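# Sort bowls into patterned and plain nested stacks

## Task

Build two nested stacks of bowls, one made only of the patterned bowls and the other only of the plain bowls, and finish with both hands released from every bowl.

## Robot and tools

Robot: two arms. left_arm ends in a left hand and stands on the +y side; right_arm ends in a right hand. Base poses in the scene frame: left_arm at (-0.018, +0.367, 0) m, quat_wxyz (+1.000, 0, 0, -0.011); right_arm at (+0.002, -0.334, 0) m, quat_wxyz (+1.000, 0, 0, +0.017). A two-camera stand is fixed behind the arms. Loose objects may get brief nudges from outside.

Frames. Scene frame: origin at table-top height, halfway between the nominal bases, +x out over the table, +z up. Fixed cameras and the table use it. Each arm's hand readings, targets and velocities are in that arm's own base frame. Movement offsets are along the axes of the arm's current Hand target.

Hand point: a point fixed to the palm, 0.05 m in front of it and 0.15 m from the wrist face along the fingers. Its +z runs along straight fingers, +y out of the palm, +x across the palm away from the thumb on the right hand (toward the thumb on the left hand). Straight fingertips reach 0.06 to 0.07 m past it along +z, about 0.06 m behind it along -y. A wrist bracket on the little-finger side can collide with things.

Row layout (used by execute_actions and move): 28 numbers, each in [-1, 1], always for both arms. Left arm first: dx, dy, dz, rx, ry, rz, little, ring, middle, index, thumb_bend, thumb_turn, force_limit, speed; then the same 14 for the right arm. The six pose numbers are an offset, not a pose: a shift from the Hand target the arm had when the action or move began, along that target's axes, scaled so 1.0 = 0.6 m or 180 degrees; rx, ry, rz form one rotation vector. All rows of one action or move count from that same start, so sending an offset again moves further. Six zeros re-request the current Hand target. The six finger numbers are absolute targets: +1 open/straight, -1 curled; thumb_turn -1 puts the thumb opposite the fingers, +1 beside the palm. force_limit maps -1 to about 0 N and +1 to 10 N (15 N for thumb motors). speed rises linearly from near zero at -1 to full at +0.48 and stays full above; full travel takes 0.49 s. Use speed -0.94 or lower for a gentle grip. There is no 'leave unchanged' value: to keep a hand as is, resend the eight hand numbers of its last executed row; if none was ever sent, send hand_measured plus hand_force_limit and hand_speed. With the thumb turned in front, the hand grips things about 0.035 to 0.065 m thick, or a handle down to 0.025 m.

Tools:
- execute_actions(actions, cameras): actions is a list of actions; each action is a table of up to 15 rows, one per 1/30 s step; a shorter table repeats its final row for the remaining steps. Images return only when actions is empty or cameras names them.
- move(target, speed, blend, blocking, cameras): straight-line path of each hand point toward one row, or a list of up to 15 rows, all offsets measured from the Hand targets at the move's start. speed in m/s, 0.002 to 4.3, default 0.25 (turning up to twice that in rad/s); one value or one per target. blend in m rounds corners; 0 stops at each target. Paths do not avoid obstacles or the other arm, and a single move is capped at 10 s. blocking=false returns early while the move continues. Keep paths away from an arm's own base.
- wait(seconds 0 to 10): robot holds its last commands.
- stop(): brakes a running move.
- zoom_image(camera, region [x0, y0, x1, y1] in pixels from top-left, at most 504 by 504): enlarges part of the newest image of cam_high, cam_left_wrist or cam_right_wrist.
- show_instructions(): shows reference pages.
- finished_scene(scene=1, optional): ends the scene for good.

Cameras: cam_high 896x504, cam_left_wrist 672x504, cam_right_wrist 672x504.

Results: end_effector_position (m) and end_effector_quat_wxyz in the base frame, possibly a few cm off; Hand target (the last commanded pose after clipping, which next offsets start from); Joint velocities (may say within noise); joint torques (include gravity, noisy); hand_measured, hand_stopped_by (moving, target, force, stalled, fault) and hand_load_n, each six values in row order. A near-zero load after grasping means the grip was lost. A move adds a 'move:' line: done, off_target, moving, held or fault, plus limits=paced (pose clipped) or limits=held (steps withheld). Actions also list some intermediate positions.

Behaviour: orientation commands are clipped to 40 degrees from the measured one per step. Arms track loosely and often rest 1 to 3 cm (up to 5) short, usually low; resend the shortfall as an offset. A blocked arm keeps pushing until commanded back past its hand point. Fingers lock once they reach target or force_limit; to squeeze harder raise force_limit and send a more closed target; to loosen send a more open one.

Avoid: dropping bowls or letting any bowl leave the table; releasing moving bowls; fast impacts or strong presses on fixed items; the two arms touching or one hand gripping the other; excessive finger loads; long holds at full stretch, which heat motors (MOTOR HOT at 85 °C, arm collapse at 100 °C).

Each tool is called as name(argument=value, ...), one argument or row to a line, values as JSON.

Reference images:

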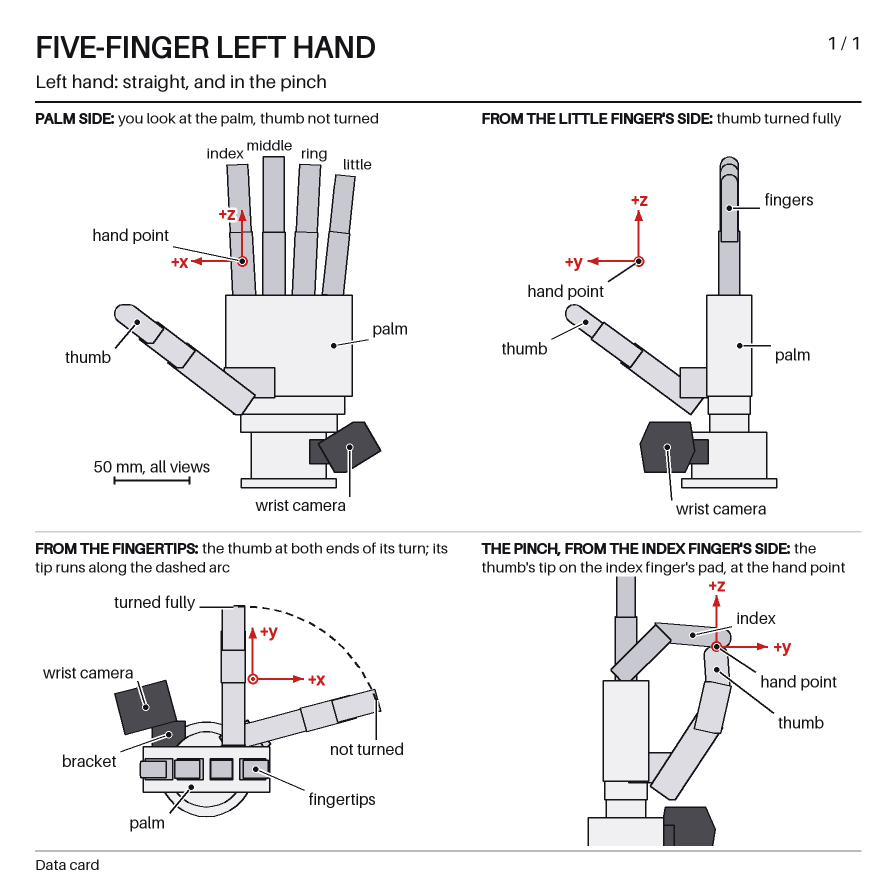

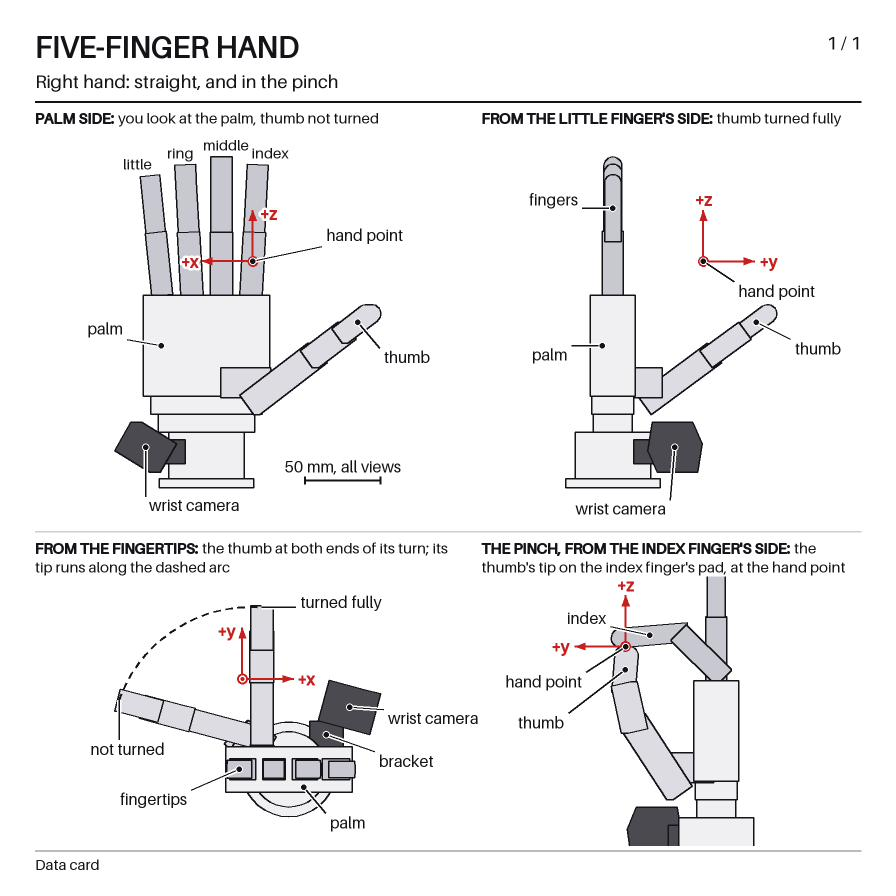

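## Session

execute_actions(
  actions=[],
)

Scene clock: 0.00 s.
left_arm: end_effector_position=(+0.1477, -0.2465, +0.3171) hand_measured=(+1.000, +1.000, +1.000, +1.000, +1.000, +1.000) hand_load_n=(+0.0, +0.0, +0.0, +0.0, +0.0, +0.0) hand_stopped_by=(target, target, target, target, target, target) hand_force_limit=0.00 hand_speed=-0.80 end_effector_quat_wxyz=(+0.603, +0.514, +0.598, -0.121) | right_arm: end_effector_position=(+0.0977, +0.2355, +0.2808) hand_measured=(+1.000, +1.000, +1.000, +1.000, +1.000, +1.000) hand_load_n=(+0.0, -0.5, -0.5, +0.0, +0.0, +0.0) hand_stopped_by=(target, target, target, target, target, target) hand_force_limit=0.00 hand_speed=-0.80 end_effector_quat_wxyz=(-0.295, +0.698, +0.653, -0.011)
Joint positions: left_arm=[-1.724 0.371 0.518 -0.498 -0.785 1.831] | right_arm=[0.977 0.905 1.12 -1.659 -0.587 -2.059]
Joint velocities: within noise
Joint torques (N m): no reading
Heat: left arm: hottest wrist roll 33 °C; right arm: hottest shoulder 33 °C.
Hand target: left_arm +0.1476, -0.2470, +0.3323; +0.610, +0.504, +0.597, -0.131 | right_arm +0.1007, +0.2400, +0.2924; -0.298, +0.694, +0.655, +0.003

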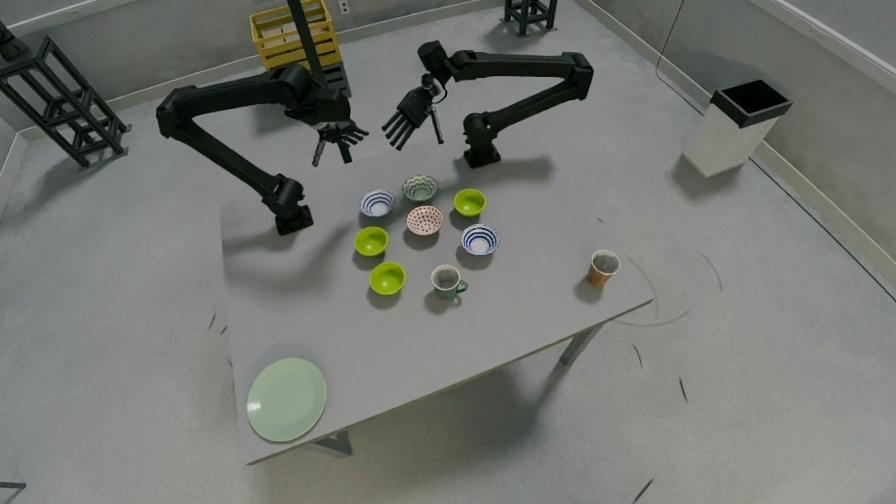

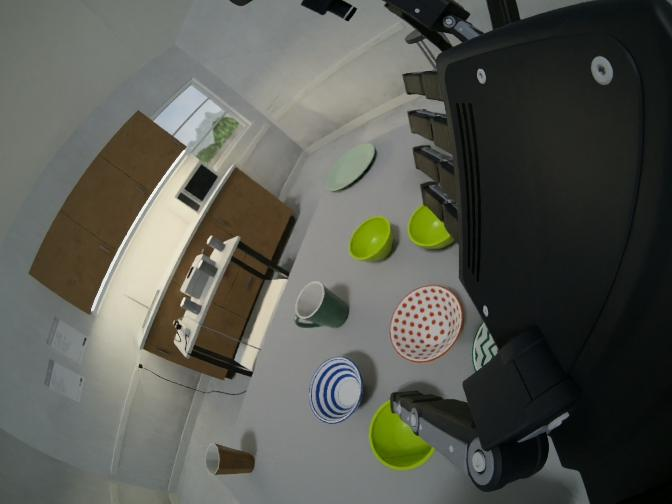

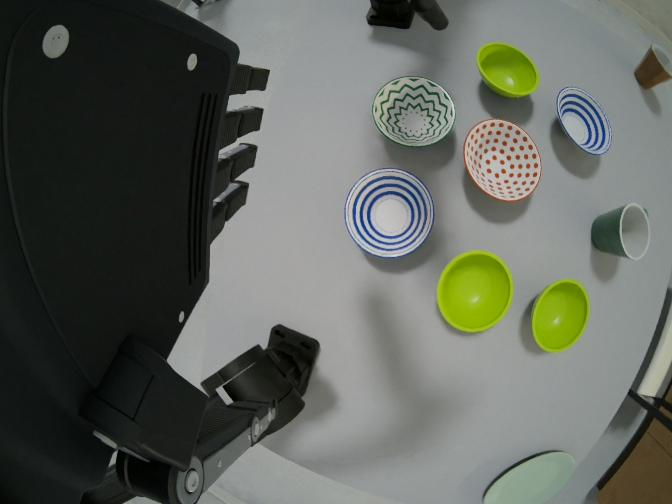

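zoom_image(
  camera="cam_high",
  region=[340, 160, 520, 320],
)

zoom_image(
  camera="cam_right_wrist",
  region=[320, 20, 650, 370],
)

zoom_image(
  camera="cam_left_wrist",
  region=[180, 130, 500, 500],
)

Scaled by 2.800 from the camera's 896x504 image, which has a finer 1280x720 frame.

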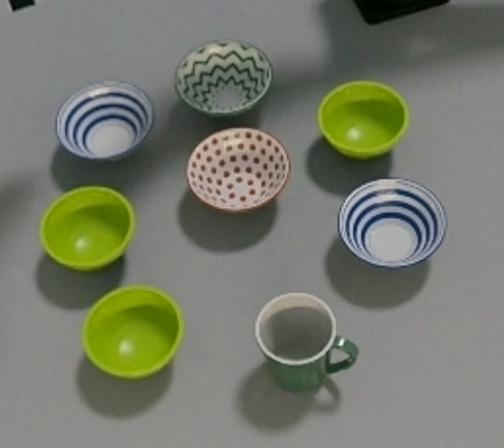

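Scaled by 1.440 from the camera's 672x504 image, which has a finer 960x720 frame.

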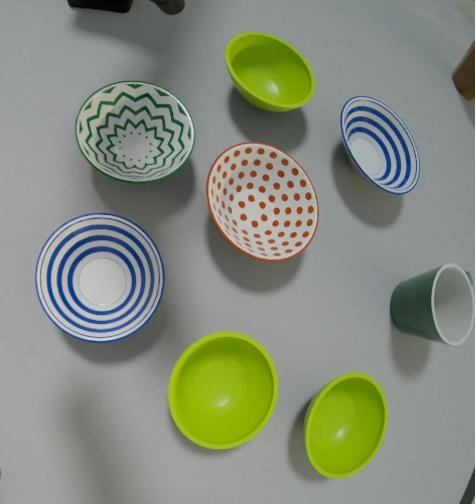

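Scaled by 1.362 from the camera's 672x504 image, which has a finer 960x720 frame.

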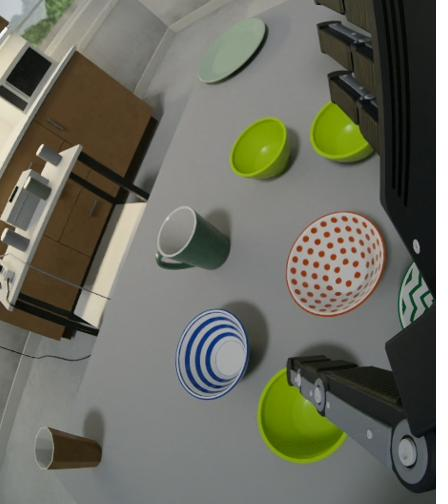

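move(
  target=[0.2788,0.4968,-0.187,-0.352,-0.080,-0.706,1,1,1,1,1,1,0,-0.8, 0,0,0,0,0,0,1,1,1,1,1,1,0,-0.8],
  speed=0.3,
  cameras=["all"],
)

Scene clock: 153.90 s.
left_arm: end_effector_position=(+0.3434, +0.0424, +0.3177) hand_measured=(+1.000, +1.000, +1.000, +1.000, +1.000, +1.000) hand_load_n=(+0.0, +0.0, +0.0, +0.0, +0.0, +0.0) hand_stopped_by=(target, target, target, target, target, target) hand_force_limit=0.00 hand_speed=-0.80 end_effector_quat_wxyz=(-0.334, +0.615, -0.626, +0.345) | right_arm: end_effector_position=(+0.0977, +0.2355, +0.2808) hand_measured=(+1.000, +1.000, +1.000, +1.000, +1.000, +1.000) hand_load_n=(+0.0, +0.0, +0.0, +0.0, +0.0, +0.0) hand_stopped_by=(target, target, target, target, target, target) hand_force_limit=0.00 hand_speed=-0.80 end_effector_quat_wxyz=(-0.295, +0.698, +0.653, -0.011)
Joint positions: left_arm=[0.349 0.75 0.951 -0.803 0.313 0.201] | right_arm=[0.977 0.905 1.12 -1.659 -0.587 -2.059]
Joint torques (N m): left_arm=[-0.91 -2.02 15.35 1.58 0.4 -0.02] | right_arm=[0.26 -2.73 11.89 0.42 -0.45 -0.01]
Heat: left arm: hottest elbow 42 °C; right arm: hottest elbow 39 °C.
Hand target: left_arm +0.3501, +0.0498, +0.3497; -0.353, +0.612, -0.613, +0.354 | right_arm +0.1007, +0.2400, +0.2924; -0.298, +0.694, +0.655, +0.003
Off the commanded pose: left_arm 0.034 m, 3 deg | right_arm 0.013 m, 2 deg.
move: off_target (left_arm, right_arm)

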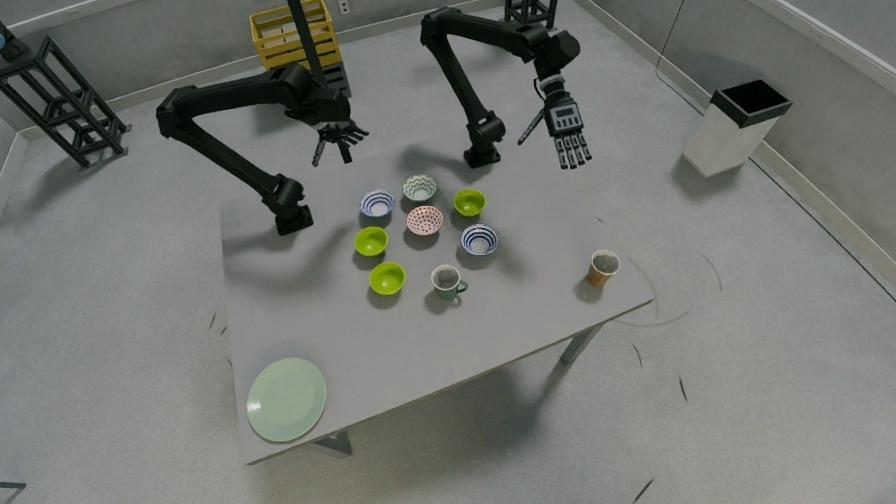

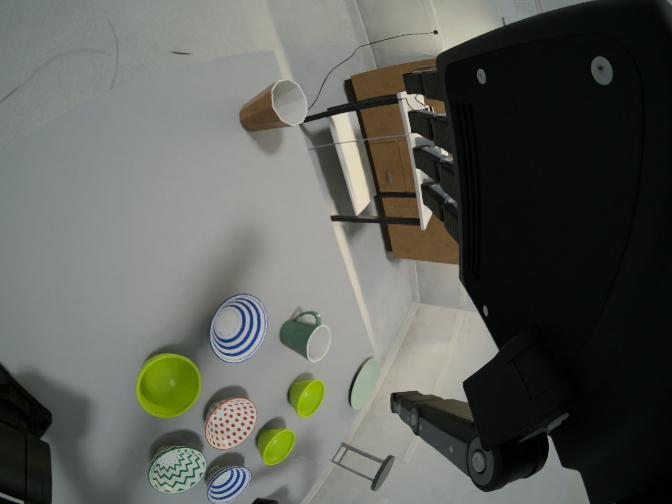

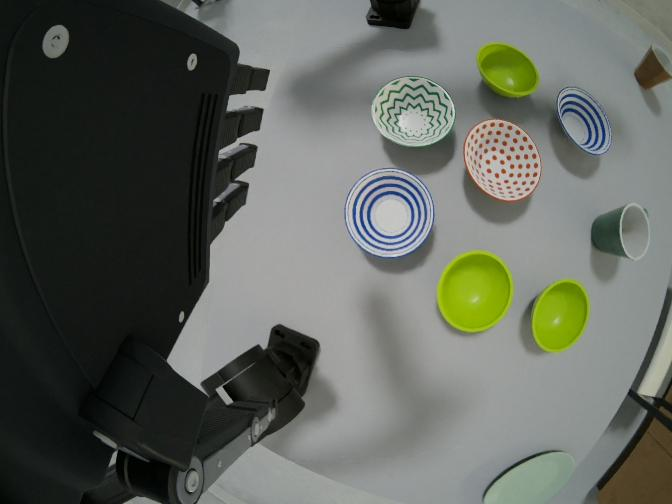

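move(
  target=[0,0,0,0,0,0,1,1,1,1,1,1,0,-0.8, 0,0.0548,-0.0835,-0.1244,0.2451,0.6181,0.3,0.3,0.3,0.3,0.6,-1,0,0],
  speed=0.3,
  cameras=["all"],
)

Scene clock: 176.23 s.
left_arm: end_effector_position=(+0.3435, +0.0424, +0.3177) hand_measured=(+1.000, +1.000, +1.000, +1.000, +1.000, +1.000) hand_load_n=(+0.0, +0.0, +0.0, +0.0, +0.0, -0.5) hand_stopped_by=(target, target, target, target, target, target) hand_force_limit=0.00 hand_speed=-0.80 end_effector_quat_wxyz=(-0.334, +0.615, -0.626, +0.345) | right_arm: end_effector_position=(+0.1457, +0.2144, +0.2993) hand_measured=(+0.300, +0.300, +0.300, +0.300, +0.600, -1.000) hand_load_n=(+0.0, +0.0, +0.0, +0.0, +0.0, +0.0) hand_stopped_by=(target, target, target, target, target, target) hand_force_limit=0.00 hand_speed=0.00 end_effector_quat_wxyz=(-0.229, +0.914, -0.323, +0.084)
Joint positions: left_arm=[0.349 0.75 0.951 -0.803 0.313 0.201] | right_arm=[0.855 0.835 1.12 -1.363 -0.012 -0.033]
Joint torques (N m): left_arm=[-0.91 -2.02 15.34 1.55 0.39 -0.03] | right_arm=[0.67 -1.67 14.68 0.5 0 0.24]
Heat: left arm: hottest elbow 43 °C; right arm: hottest elbow 39 °C.
Hand target: left_arm +0.3501, +0.0498, +0.3497; -0.353, +0.612, -0.613, +0.354 | right_arm +0.1500, +0.2203, +0.3201; -0.243, +0.908, -0.330, +0.088
Off the commanded pose: left_arm 0.034 m, 3 deg | right_arm 0.022 m, 2 deg.
move: off_target (left_arm, right_arm)

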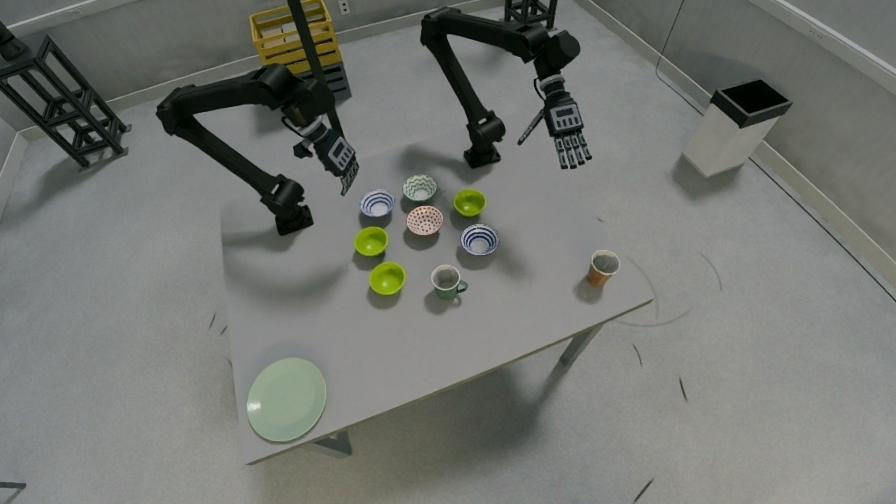

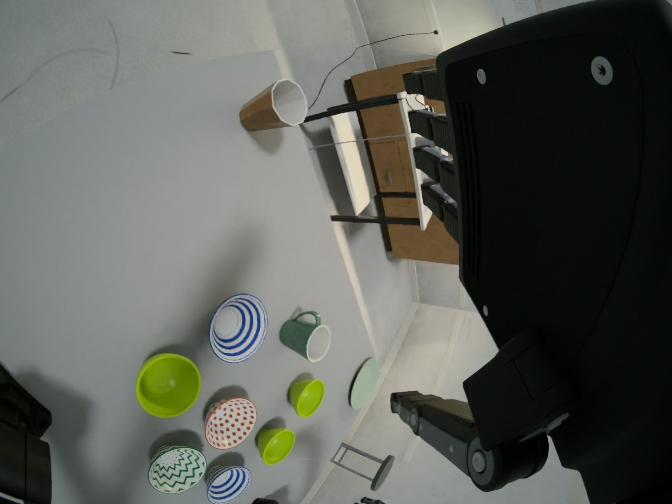

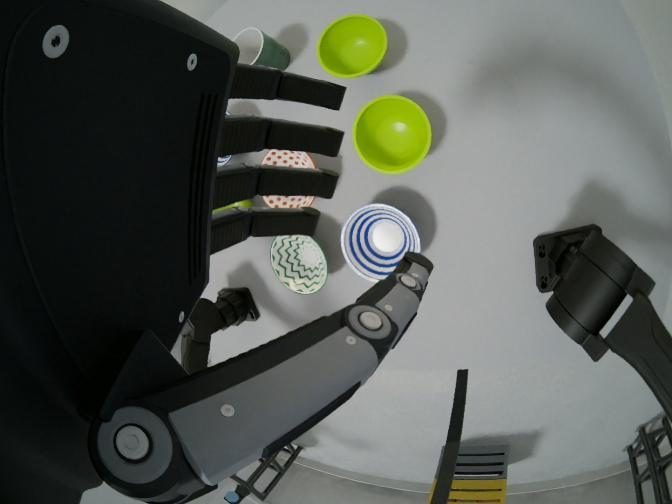

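zoom_image(
  camera="cam_high",
  region=[260, 60, 620, 320],
)

Scaled by 1.400 from the camera's 896x504 image, which has a finer 1280x720 frame.

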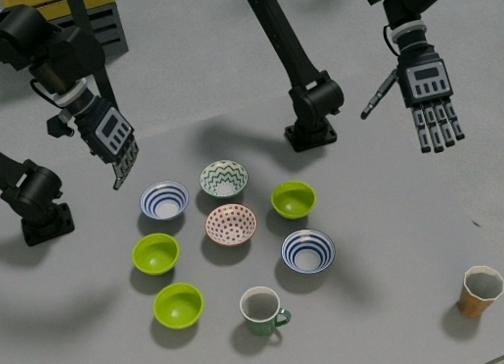

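move(
  target=[0,0,0,0,0,0,1,1,1,1,1,1,0,-0.8, -0.3495,-0.2305,0.3638,0.1089,-0.1075,-0.1285,0.3,0.3,0.3,0.3,0.6,-1,0,0],
  speed=0.3,
  cameras=["all"],
)

Scene clock: 254.17 s.
left_arm: end_effector_position=(+0.3435, +0.0424, +0.3177) hand_measured=(+1.000, +1.000, +1.000, +1.000, +1.000, +1.000) hand_load_n=(+0.0, +0.0, -0.5, +0.0, +0.0, +0.0) hand_stopped_by=(target, target, target, target, target, target) hand_force_limit=0.00 hand_speed=-0.80 end_effector_quat_wxyz=(-0.334, +0.615, -0.626, +0.345) | right_arm: end_effector_position=(+0.1296, +0.5067, +0.1712) hand_measured=(+0.300, +0.300, +0.300, +0.300, +0.600, -1.000) hand_load_n=(+0.0, +0.0, +0.0, +0.0, +0.0, +0.0) hand_stopped_by=(target, target, target, target, target, target) hand_force_limit=0.00 hand_speed=0.00 end_effector_quat_wxyz=(-0.388, +0.916, -0.093, +0.028)
Joint positions: left_arm=[0.349 0.75 0.951 -0.803 0.313 0.201] | right_arm=[1.228 1.369 1.066 -0.475 -0.122 -0.09]
Joint torques (N m): left_arm=[-0.91 -2.02 15.34 1.57 0.4 -0.03] | right_arm=[0.67 -8.88 15.27 2.65 -0.17 -0.15]
Heat: left arm: hottest elbow 46 °C; right arm: hottest elbow 45 °C.
Hand target: left_arm +0.3501, +0.0498, +0.3497; -0.353, +0.612, -0.613, +0.354 | right_arm +0.1363, +0.5304, +0.2000; -0.421, +0.903, -0.079, +0.037
Off the commanded pose: left_arm 0.034 m, 3 deg | right_arm 0.038 m, 5 deg.
move: off_target (left_arm, right_arm)

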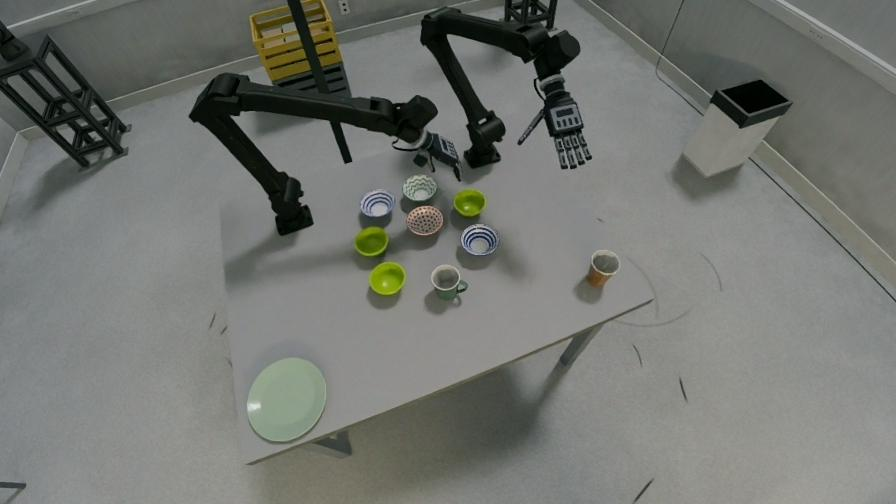

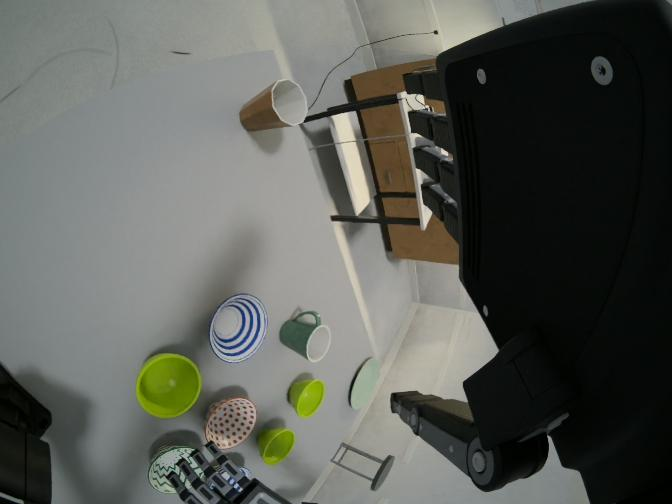

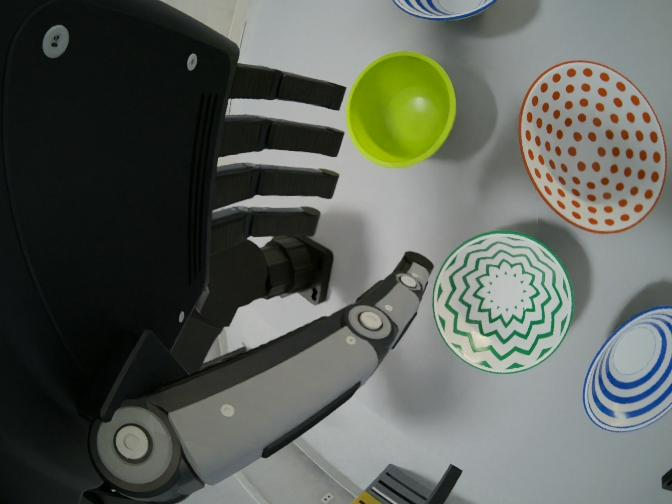

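move(
  target=[0,0,0,0,0,0,1,1,1,1,1,1,0,-0.8, -0.0245,0.051,0.1233,0.05,0,0,-1,-1,0.3,0.3,0.5,-1,0,0.2],
  speed=0.2,
  cameras=["cam_high","cam_right_wrist"],
)

zoom_image(
  camera="cam_high",
  region=[350, 100, 550, 280],
)

Scene clock: 293.43 s.
left_arm: end_effector_position=(+0.3435, +0.0424, +0.3177) hand_measured=(+1.000, +1.000, +1.000, +1.000, +1.000, +1.000) hand_load_n=(+0.0, +0.0, +0.0, +0.0, -0.5, +0.0) hand_stopped_by=(target, target, target, target, target, target) hand_force_limit=0.00 hand_speed=-0.80 end_effector_quat_wxyz=(-0.334, +0.615, -0.626, +0.345) | right_arm: end_effector_position=(+0.1287, +0.5580, +0.1169) hand_measured=(-1.000, -1.000, +0.300, +0.300, +0.500, -1.000) hand_load_n=(+0.0, +0.0, +0.0, +0.0, +0.0, +0.0) hand_stopped_by=(target, target, target, target, target, target) hand_force_limit=0.00 hand_speed=0.20 end_effector_quat_wxyz=(-0.474, +0.877, -0.072, +0.044)
Joint positions: left_arm=[0.349 0.75 0.951 -0.803 0.313 0.201] | right_arm=[1.262 1.489 0.942 -0.037 -0.113 -0.084]
Joint torques (N m): left_arm=[-0.85 -2.02 15.34 1.57 0.39 -0.03] | right_arm=[1.03 -10.11 10.85 2.86 -0.04 0.15]
Heat: left arm: hottest elbow 48 °C; right arm: hottest elbow 50 °C.
Hand target: left_arm +0.3501, +0.0498, +0.3497; -0.353, +0.612, -0.613, +0.354 | right_arm +0.1283, +0.5694, +0.1291; -0.491, +0.867, -0.075, +0.043
Off the commanded pose: left_arm 0.034 m, 3 deg | right_arm 0.017 m, 2 deg.
move: off_target (left_arm, right_arm)
Images, in order (width x height): cam_high 896x504, cam_right_wrist 672x504.

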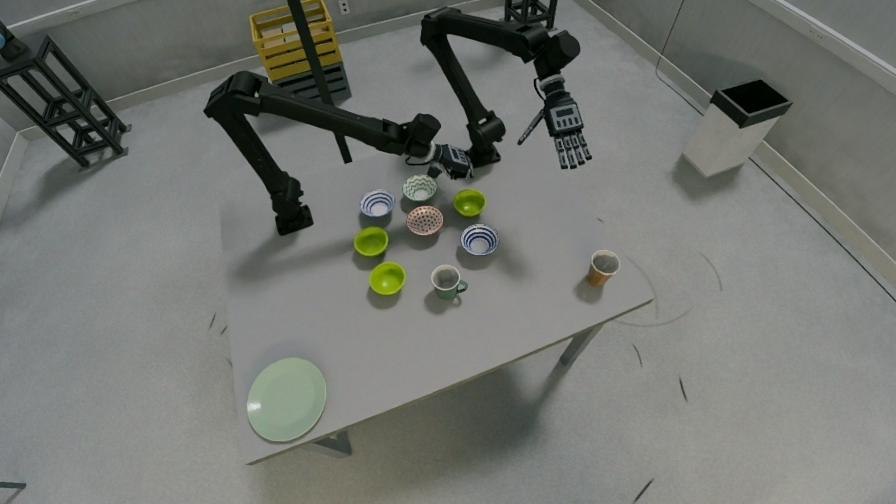

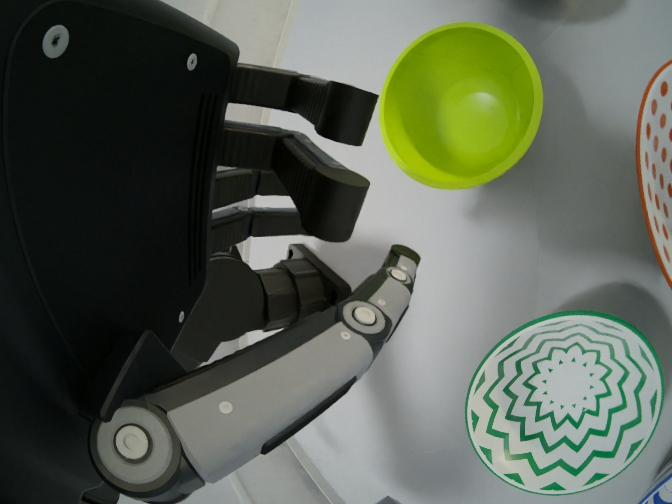

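Scaled by 2.520 from the camera's 896x504 image, which has a finer 1280x720 frame.

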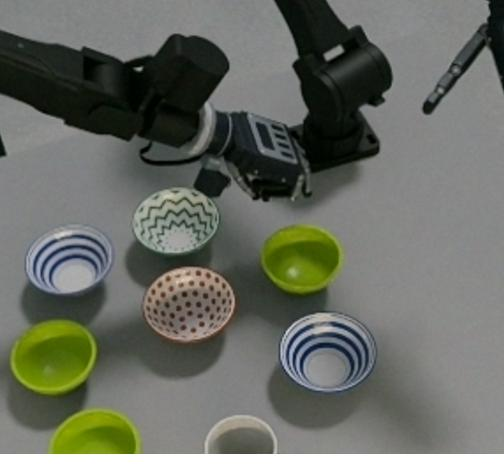

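move(
  target=[0,0,0,0,0,0,1,1,1,1,1,1,0,-0.8, -0.0555,0.0782,-0.0525,0,0,0,-1,-1,0.3,0.3,0.5,-1,0,0.2],
  speed=0.15,
  cameras=["cam_high","cam_right_wrist"],
)

zoom_image(
  camera="cam_high",
  region=[370, 120, 510, 240],
)

Scene clock: 344.67 s.
left_arm: end_effector_position=(+0.3435, +0.0424, +0.3177) hand_measured=(+1.000, +1.000, +1.000, +1.000, +1.000, +1.000) hand_load_n=(+0.0, +0.0, +0.0, +0.0, +0.0, +0.0) hand_stopped_by=(target, target, target, target, target, target) hand_force_limit=0.00 hand_speed=-0.80 end_effector_quat_wxyz=(-0.334, +0.615, -0.626, +0.345) | right_arm: end_effector_position=(+0.0884, +0.5168, +0.0895) hand_measured=(-1.000, -1.000, +0.300, +0.300, +0.500, -1.000) hand_load_n=(+0.0, +0.5, +0.0, +0.0, +0.0, +0.0) hand_stopped_by=(target, target, target, target, target, target) hand_force_limit=0.00 hand_speed=0.20 end_effector_quat_wxyz=(-0.470, +0.878, -0.071, +0.044)
Joint positions: left_arm=[0.349 0.75 0.951 -0.803 0.313 0.201] | right_arm=[1.328 1.409 0.774 0.047 -0.057 -0.05]
Joint torques (N m): left_arm=[-0.91 -2.02 15.34 1.55 0.39 -0.03] | right_arm=[0.85 -9.82 9.47 3 0.02 0.15]
Heat: left arm: hottest elbow 49 °C; right arm: hottest elbow 46 °C.
Hand target: left_arm +0.3501, +0.0498, +0.3497; -0.353, +0.612, -0.613, +0.354 | right_arm +0.0867, +0.5249, +0.1051; -0.491, +0.867, -0.075, +0.043
Off the commanded pose: left_arm 0.034 m, 3 deg | right_arm 0.018 m, 3 deg.
move: off_target (left_arm, right_arm)
Images, in order (width x height): cam_high 896x504, cam_right_wrist 672x504.

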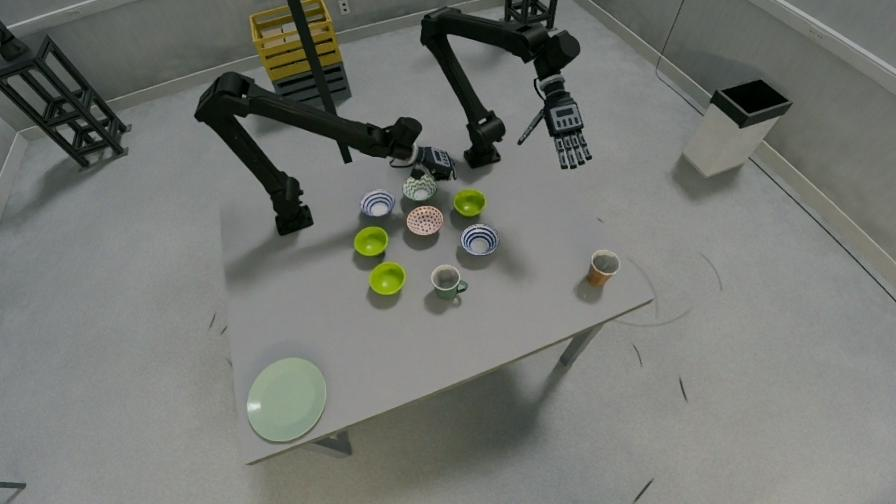

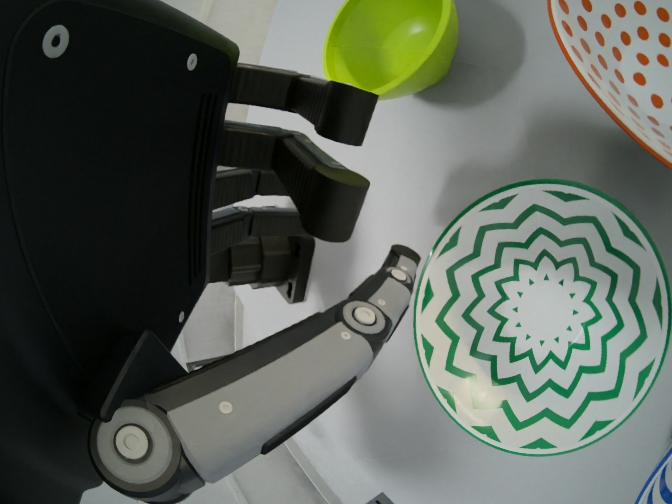

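Scaled by 3.600 from the camera's 896x504 image, which has a finer 1280x720 frame.

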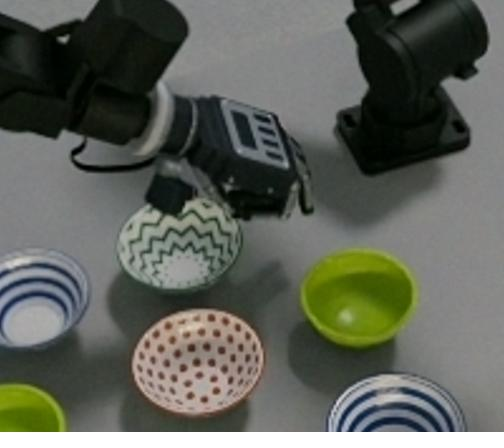

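move(
  target=[0,0,0,0,0,0,1,1,1,1,1,1,0,-0.8, 0.0122,0.0895,-0.005,0,0,0,-1,-1,0.3,0.3,0.35,-1,0,0.2],
  speed=0.1,
  cameras=["cam_high","cam_right_wrist"],
)

zoom_image(
  camera="cam_high",
  region=[370, 120, 510, 240],
)

Scene clock: 361.13 s.
left_arm: end_effector_position=(+0.3435, +0.0424, +0.3177) hand_measured=(+1.000, +1.000, +1.000, +1.000, +1.000, +1.000) hand_load_n=(+0.0, +0.0, +0.0, +0.0, +0.0, +0.0) hand_stopped_by=(target, target, target, target, target, target) hand_force_limit=0.00 hand_speed=-0.80 end_effector_quat_wxyz=(-0.334, +0.615, -0.626, +0.345) | right_arm: end_effector_position=(+0.0842, +0.4875, +0.0546) hand_measured=(-1.000, -1.000, +0.300, +0.300, +0.350, -1.000) hand_load_n=(+0.0, +0.0, +0.0, +0.0, +0.0, +0.0) hand_stopped_by=(target, target, target, target, target, target) hand_force_limit=0.00 hand_speed=0.20 end_effector_quat_wxyz=(-0.479, +0.874, -0.073, +0.041)
Joint positions: left_arm=[0.349 0.75 0.951 -0.803 0.313 0.201] | right_arm=[1.316 1.408 0.641 0.197 -0.072 -0.05]
Joint torques (N m): left_arm=[-0.91 -2.02 15.34 1.57 0.39 -0.03] | right_arm=[-0.67 -7.88 8.98 3.08 -0.17 0.08]
Heat: left arm: hottest elbow 49 °C; right arm: hottest elbow 44 °C.
Hand target: left_arm +0.3501, +0.0498, +0.3497; -0.353, +0.612, -0.613, +0.354 | right_arm +0.0887, +0.4938, +0.0606; -0.491, +0.867, -0.075, +0.043
Off the commanded pose: left_arm 0.034 m, 3 deg | right_arm 0.010 m, 2 deg.
move: off_target (left_arm)
Images, in order (width x height): cam_high 896x504, cam_right_wrist 672x504.

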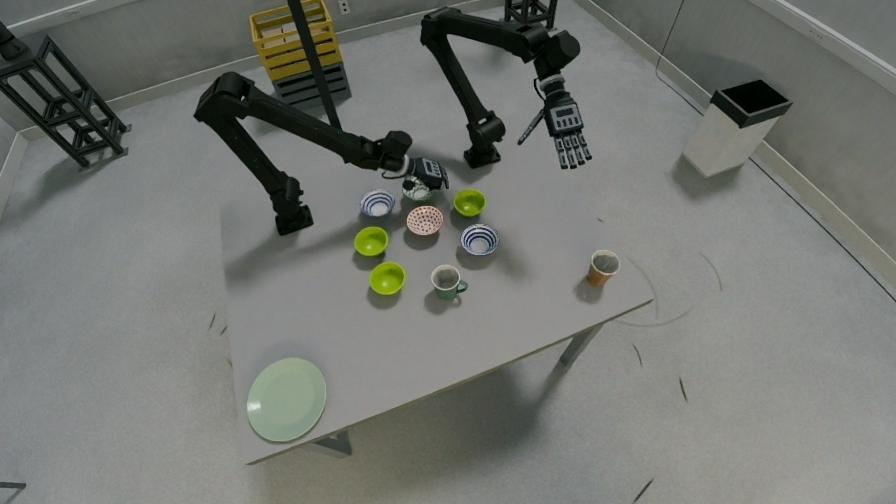

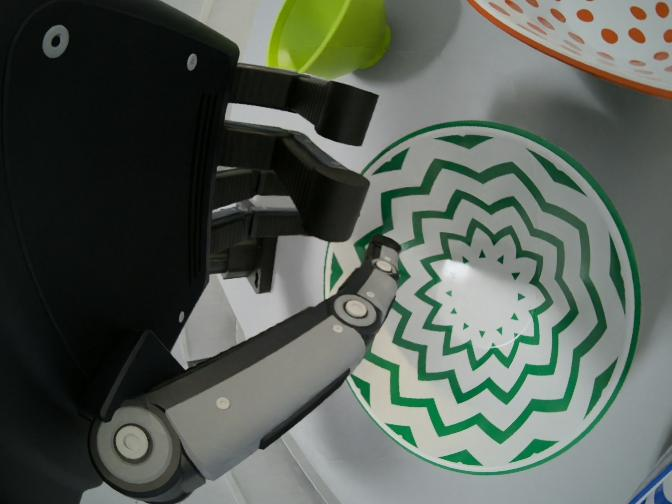

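Scaled by 3.600 from the camera's 896x504 image, which has a finer 1280x720 frame.

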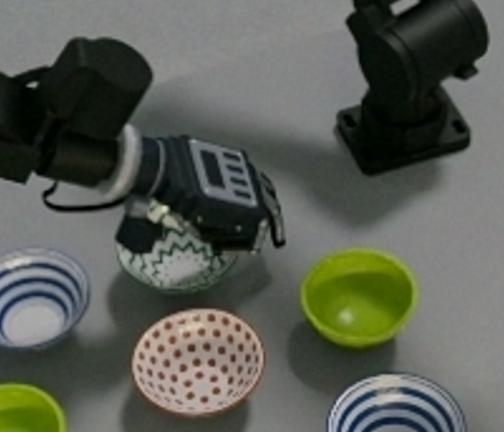

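zoom_image(
  camera="cam_right_wrist",
  region=[200, 120, 440, 300],
)

Scaled by 2.100 from the camera's 672x504 image, which has a finer 960x720 frame.

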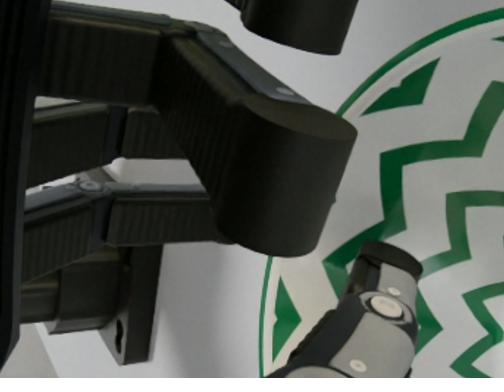

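move(
  target=[
    [0,0,0,0,0,0,1,1,1,1,1,1,0,-0.8, 0,0.0125,0,0,0,0,-1,-1,0.3,0.3,0.35,-1,0,0.2],
    [0,0,0,0,0,0,1,1,1,1,1,1,0,-0.8, 0,0.0125,0,0,0,0,-1,-1,-0.4,-0.4,-0.2,-1,-0.2,-0.75],
  ],
  speed=0.1,
  cameras=["cam_right_wrist"],
)

zoom_image(
  camera="cam_right_wrist",
  region=[200, 120, 440, 300],
)

Scene clock: 403.53 s.
left_arm: end_effector_position=(+0.3435, +0.0424, +0.3177) hand_measured=(+1.000, +1.000, +1.000, +1.000, +1.000, +1.000) hand_load_n=(+0.0, +0.0, +0.0, +0.0, +0.0, +0.0) hand_stopped_by=(target, target, target, target, target, target) hand_force_limit=0.00 hand_speed=-0.80 end_effector_quat_wxyz=(-0.334, +0.615, -0.626, +0.345) | right_arm: end_effector_position=(+0.0836, +0.4848, +0.0513) hand_measured=(-1.000, -1.000, -0.180, -0.204, +0.094, -1.000) hand_load_n=(+0.0, +0.0, +8.0, +7.0, +7.5, +0.0) hand_stopped_by=(target, target, force, force, force, target) hand_force_limit=-0.20 hand_speed=-0.75 end_effector_quat_wxyz=(-0.483, +0.872, -0.072, +0.042)
Joint positions: left_arm=[0.349 0.75 0.951 -0.803 0.313 0.201] | right_arm=[1.315 1.409 0.623 0.226 -0.074 -0.05]
Joint torques (N m): left_arm=[-0.91 -2.02 15.34 1.55 0.4 -0.03] | right_arm=[-0.26 -7.53 8.7 2.74 -0.16 0.02]
Heat: left arm: hottest elbow 50 °C; right arm: hottest elbow 41 °C.
Hand target: left_arm +0.3501, +0.0498, +0.3497; -0.353, +0.612, -0.613, +0.354 | right_arm +0.0881, +0.4900, +0.0542; -0.491, +0.867, -0.075, +0.043
Off the commanded pose: left_arm 0.034 m, 3 deg | right_arm 0.007 m, 1 deg.
move: off_target (left_arm)
Images, in order (width x height): cam_right_wrist 672x504.

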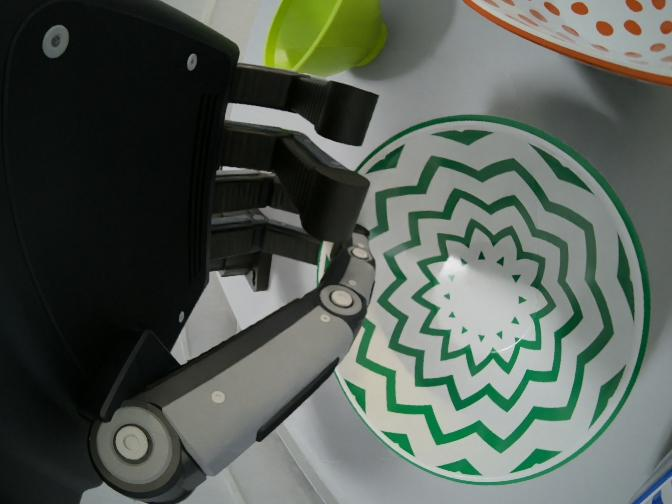

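Scaled by 2.100 from the camera's 672x504 image, which has a finer 960x720 frame.

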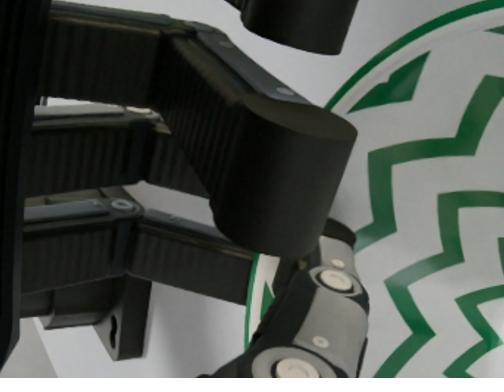

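move(
  target=[0,0,0,0,0,0,1,1,1,1,1,1,0,-0.8, 0,-0.157,-0.094,0,0,0,-1,-1,-0.4,-0.4,-0.2,-1,-0.2,-0.75],
  speed=0.12,
  cameras=["cam_high","cam_right_wrist"],
)

zoom_image(
  camera="cam_high",
  region=[370, 120, 510, 240],
)

Scene clock: 411.57 s.
left_arm: end_effector_position=(+0.3435, +0.0424, +0.3177) hand_measured=(+1.000, +1.000, +1.000, +1.000, +1.000, +1.000) hand_load_n=(+0.0, +0.0, +0.0, +0.0, +0.0, +0.0) hand_stopped_by=(target, target, target, target, target, target) hand_force_limit=0.00 hand_speed=-0.80 end_effector_quat_wxyz=(-0.334, +0.615, -0.626, +0.345) | right_arm: end_effector_position=(+0.0795, +0.4682, +0.1242) hand_measured=(-1.000, -1.000, -0.180, -0.204, +0.096, -1.000) hand_load_n=(+0.0, +0.0, +15.0, +7.0, +13.5, +0.5) hand_stopped_by=(target, target, force, force, force, target) hand_force_limit=-0.20 hand_speed=-0.75 end_effector_quat_wxyz=(-0.459, +0.884, -0.074, +0.038)
Joint positions: left_arm=[0.349 0.75 0.951 -0.803 0.313 0.201] | right_arm=[1.315 1.22 0.725 -0.12 -0.074 -0.05]
Joint torques (N m): left_arm=[-0.91 -2.02 15.34 1.57 0.39 -0.03] | right_arm=[0.03 -8.23 15.39 1.4 -0.15 0.04]
Heat: left arm: hottest elbow 50 °C; right arm: hottest elbow 41 °C.
Hand target: left_arm +0.3501, +0.0498, +0.3497; -0.353, +0.612, -0.613, +0.354 | right_arm +0.0881, +0.4901, +0.1641; -0.491, +0.867, -0.075, +0.043
Off the commanded pose: left_arm 0.034 m, 3 deg | right_arm 0.046 m, 4 deg.
move: off_target (left_arm, right_arm)
Images, in order (width x height): cam_high 896x504, cam_right_wrist 672x504.

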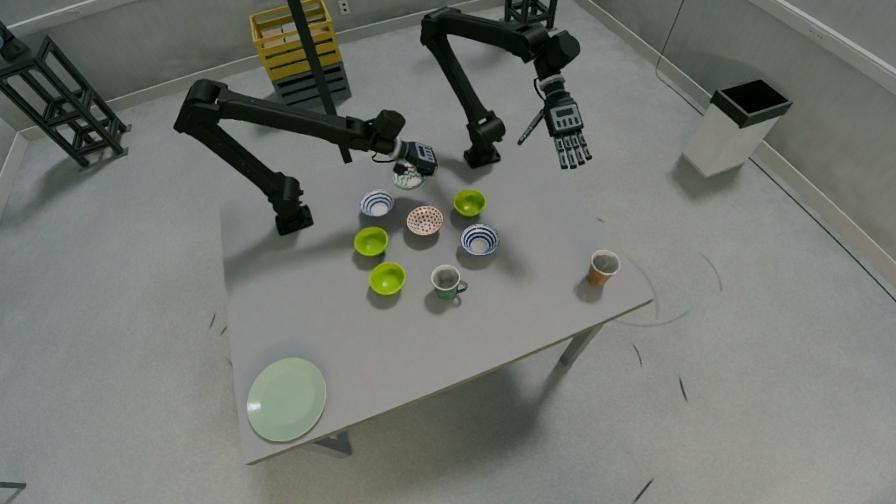

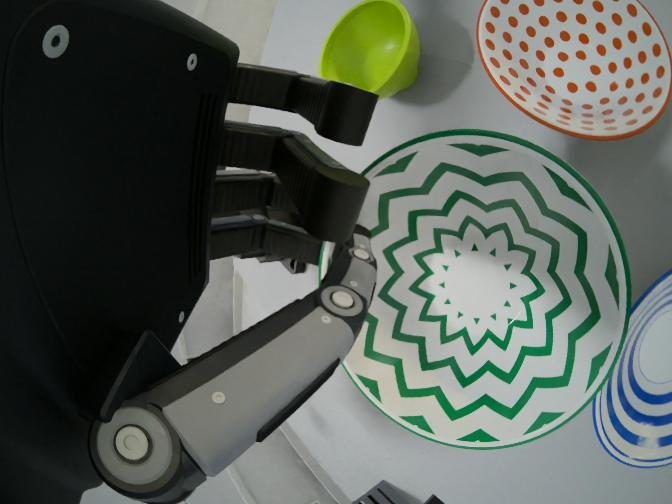

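Scaled by 3.600 from the camera's 896x504 image, which has a finer 1280x720 frame.

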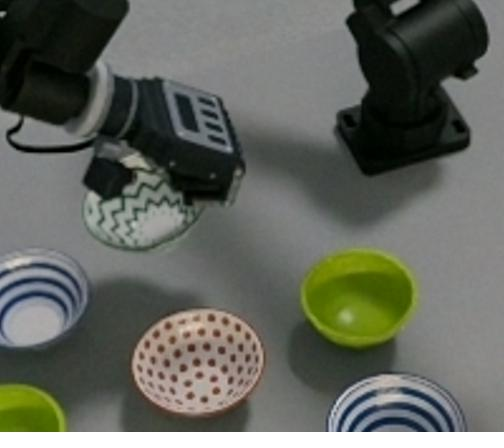

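move(
  target=[0,0,0,0,0,0,1,1,1,1,1,1,0,-0.8, 0.2175,-0.0488,-0.0187,0,0,0,-1,-1,-0.4,-0.4,-0.2,-1,-0.2,-0.75],
  speed=0.12,
  cameras=["cam_high","cam_right_wrist"],
)

zoom_image(
  camera="cam_high",
  region=[370, 120, 510, 260],
)

Scene clock: 466.77 s.
left_arm: end_effector_position=(+0.3435, +0.0424, +0.3177) hand_measured=(+1.000, +1.000, +1.000, +1.000, +1.000, +1.000) hand_load_n=(+0.0, +0.0, +0.5, +0.0, +0.0, -0.5) hand_stopped_by=(target, target, target, target, target, target) hand_force_limit=0.00 hand_speed=-0.80 end_effector_quat_wxyz=(-0.334, +0.615, -0.626, +0.345) | right_arm: end_effector_position=(+0.2029, +0.4541, +0.1620) hand_measured=(-1.000, -1.000, -0.180, -0.204, +0.096, -1.000) hand_load_n=(+0.0, +0.0, +15.0, +7.0, +14.0, +0.5) hand_stopped_by=(target, target, force, force, force, target) hand_force_limit=-0.20 hand_speed=-0.75 end_effector_quat_wxyz=(-0.468, +0.879, -0.088, +0.029)
Joint positions: left_arm=[0.349 0.75 0.951 -0.803 0.313 0.201] | right_arm=[0.984 1.275 0.875 -0.239 -0.349 -0.211]
Joint torques (N m): left_arm=[-0.91 -2.02 15.35 1.55 0.39 -0.03] | right_arm=[-0.03 -8.53 16.27 1.33 -0.34 -0.06]
Heat: left arm: hottest elbow 51 °C; right arm: hottest elbow 48 °C.
Hand target: left_arm +0.3501, +0.0498, +0.3497; -0.353, +0.612, -0.613, +0.354 | right_arm +0.2175, +0.4729, +0.1949; -0.491, +0.867, -0.075, +0.043
Off the commanded pose: left_arm 0.034 m, 3 deg | right_arm 0.041 m, 4 deg.
move: off_target (left_arm, right_arm)
Images, in order (width x height): cam_high 896x504, cam_right_wrist 672x504.

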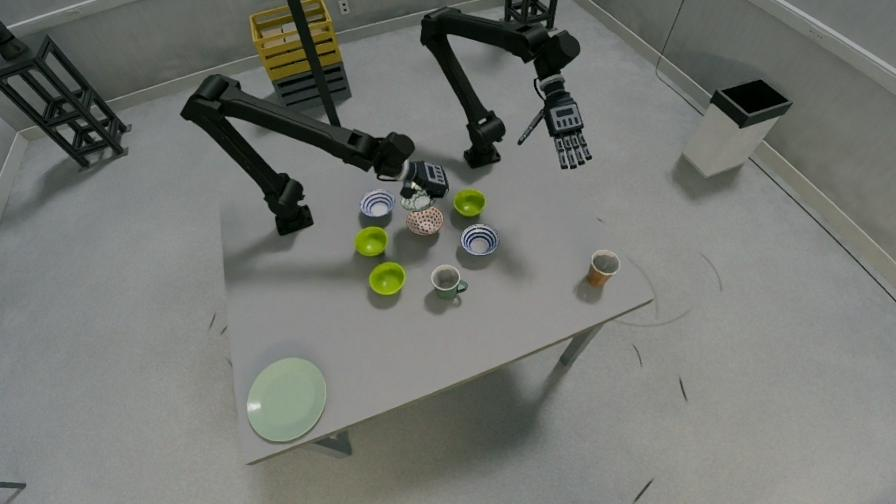

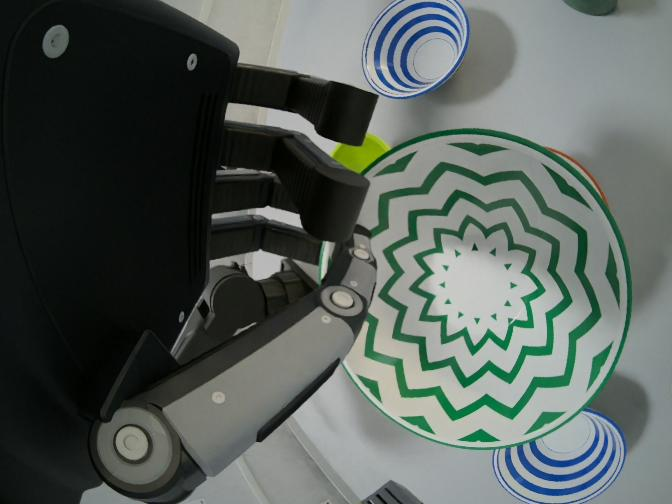

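Scaled by 3.600 from the camera's 896x504 image, which has a finer 1280x720 frame.

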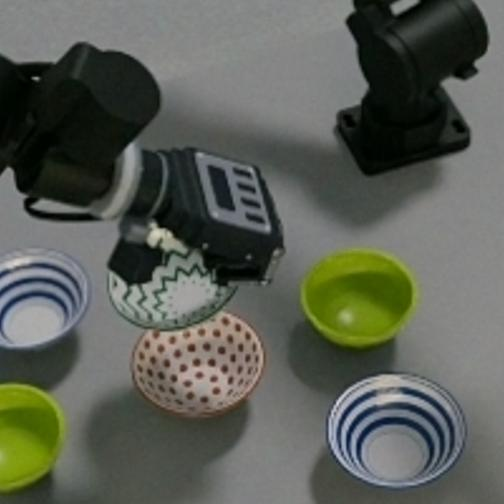

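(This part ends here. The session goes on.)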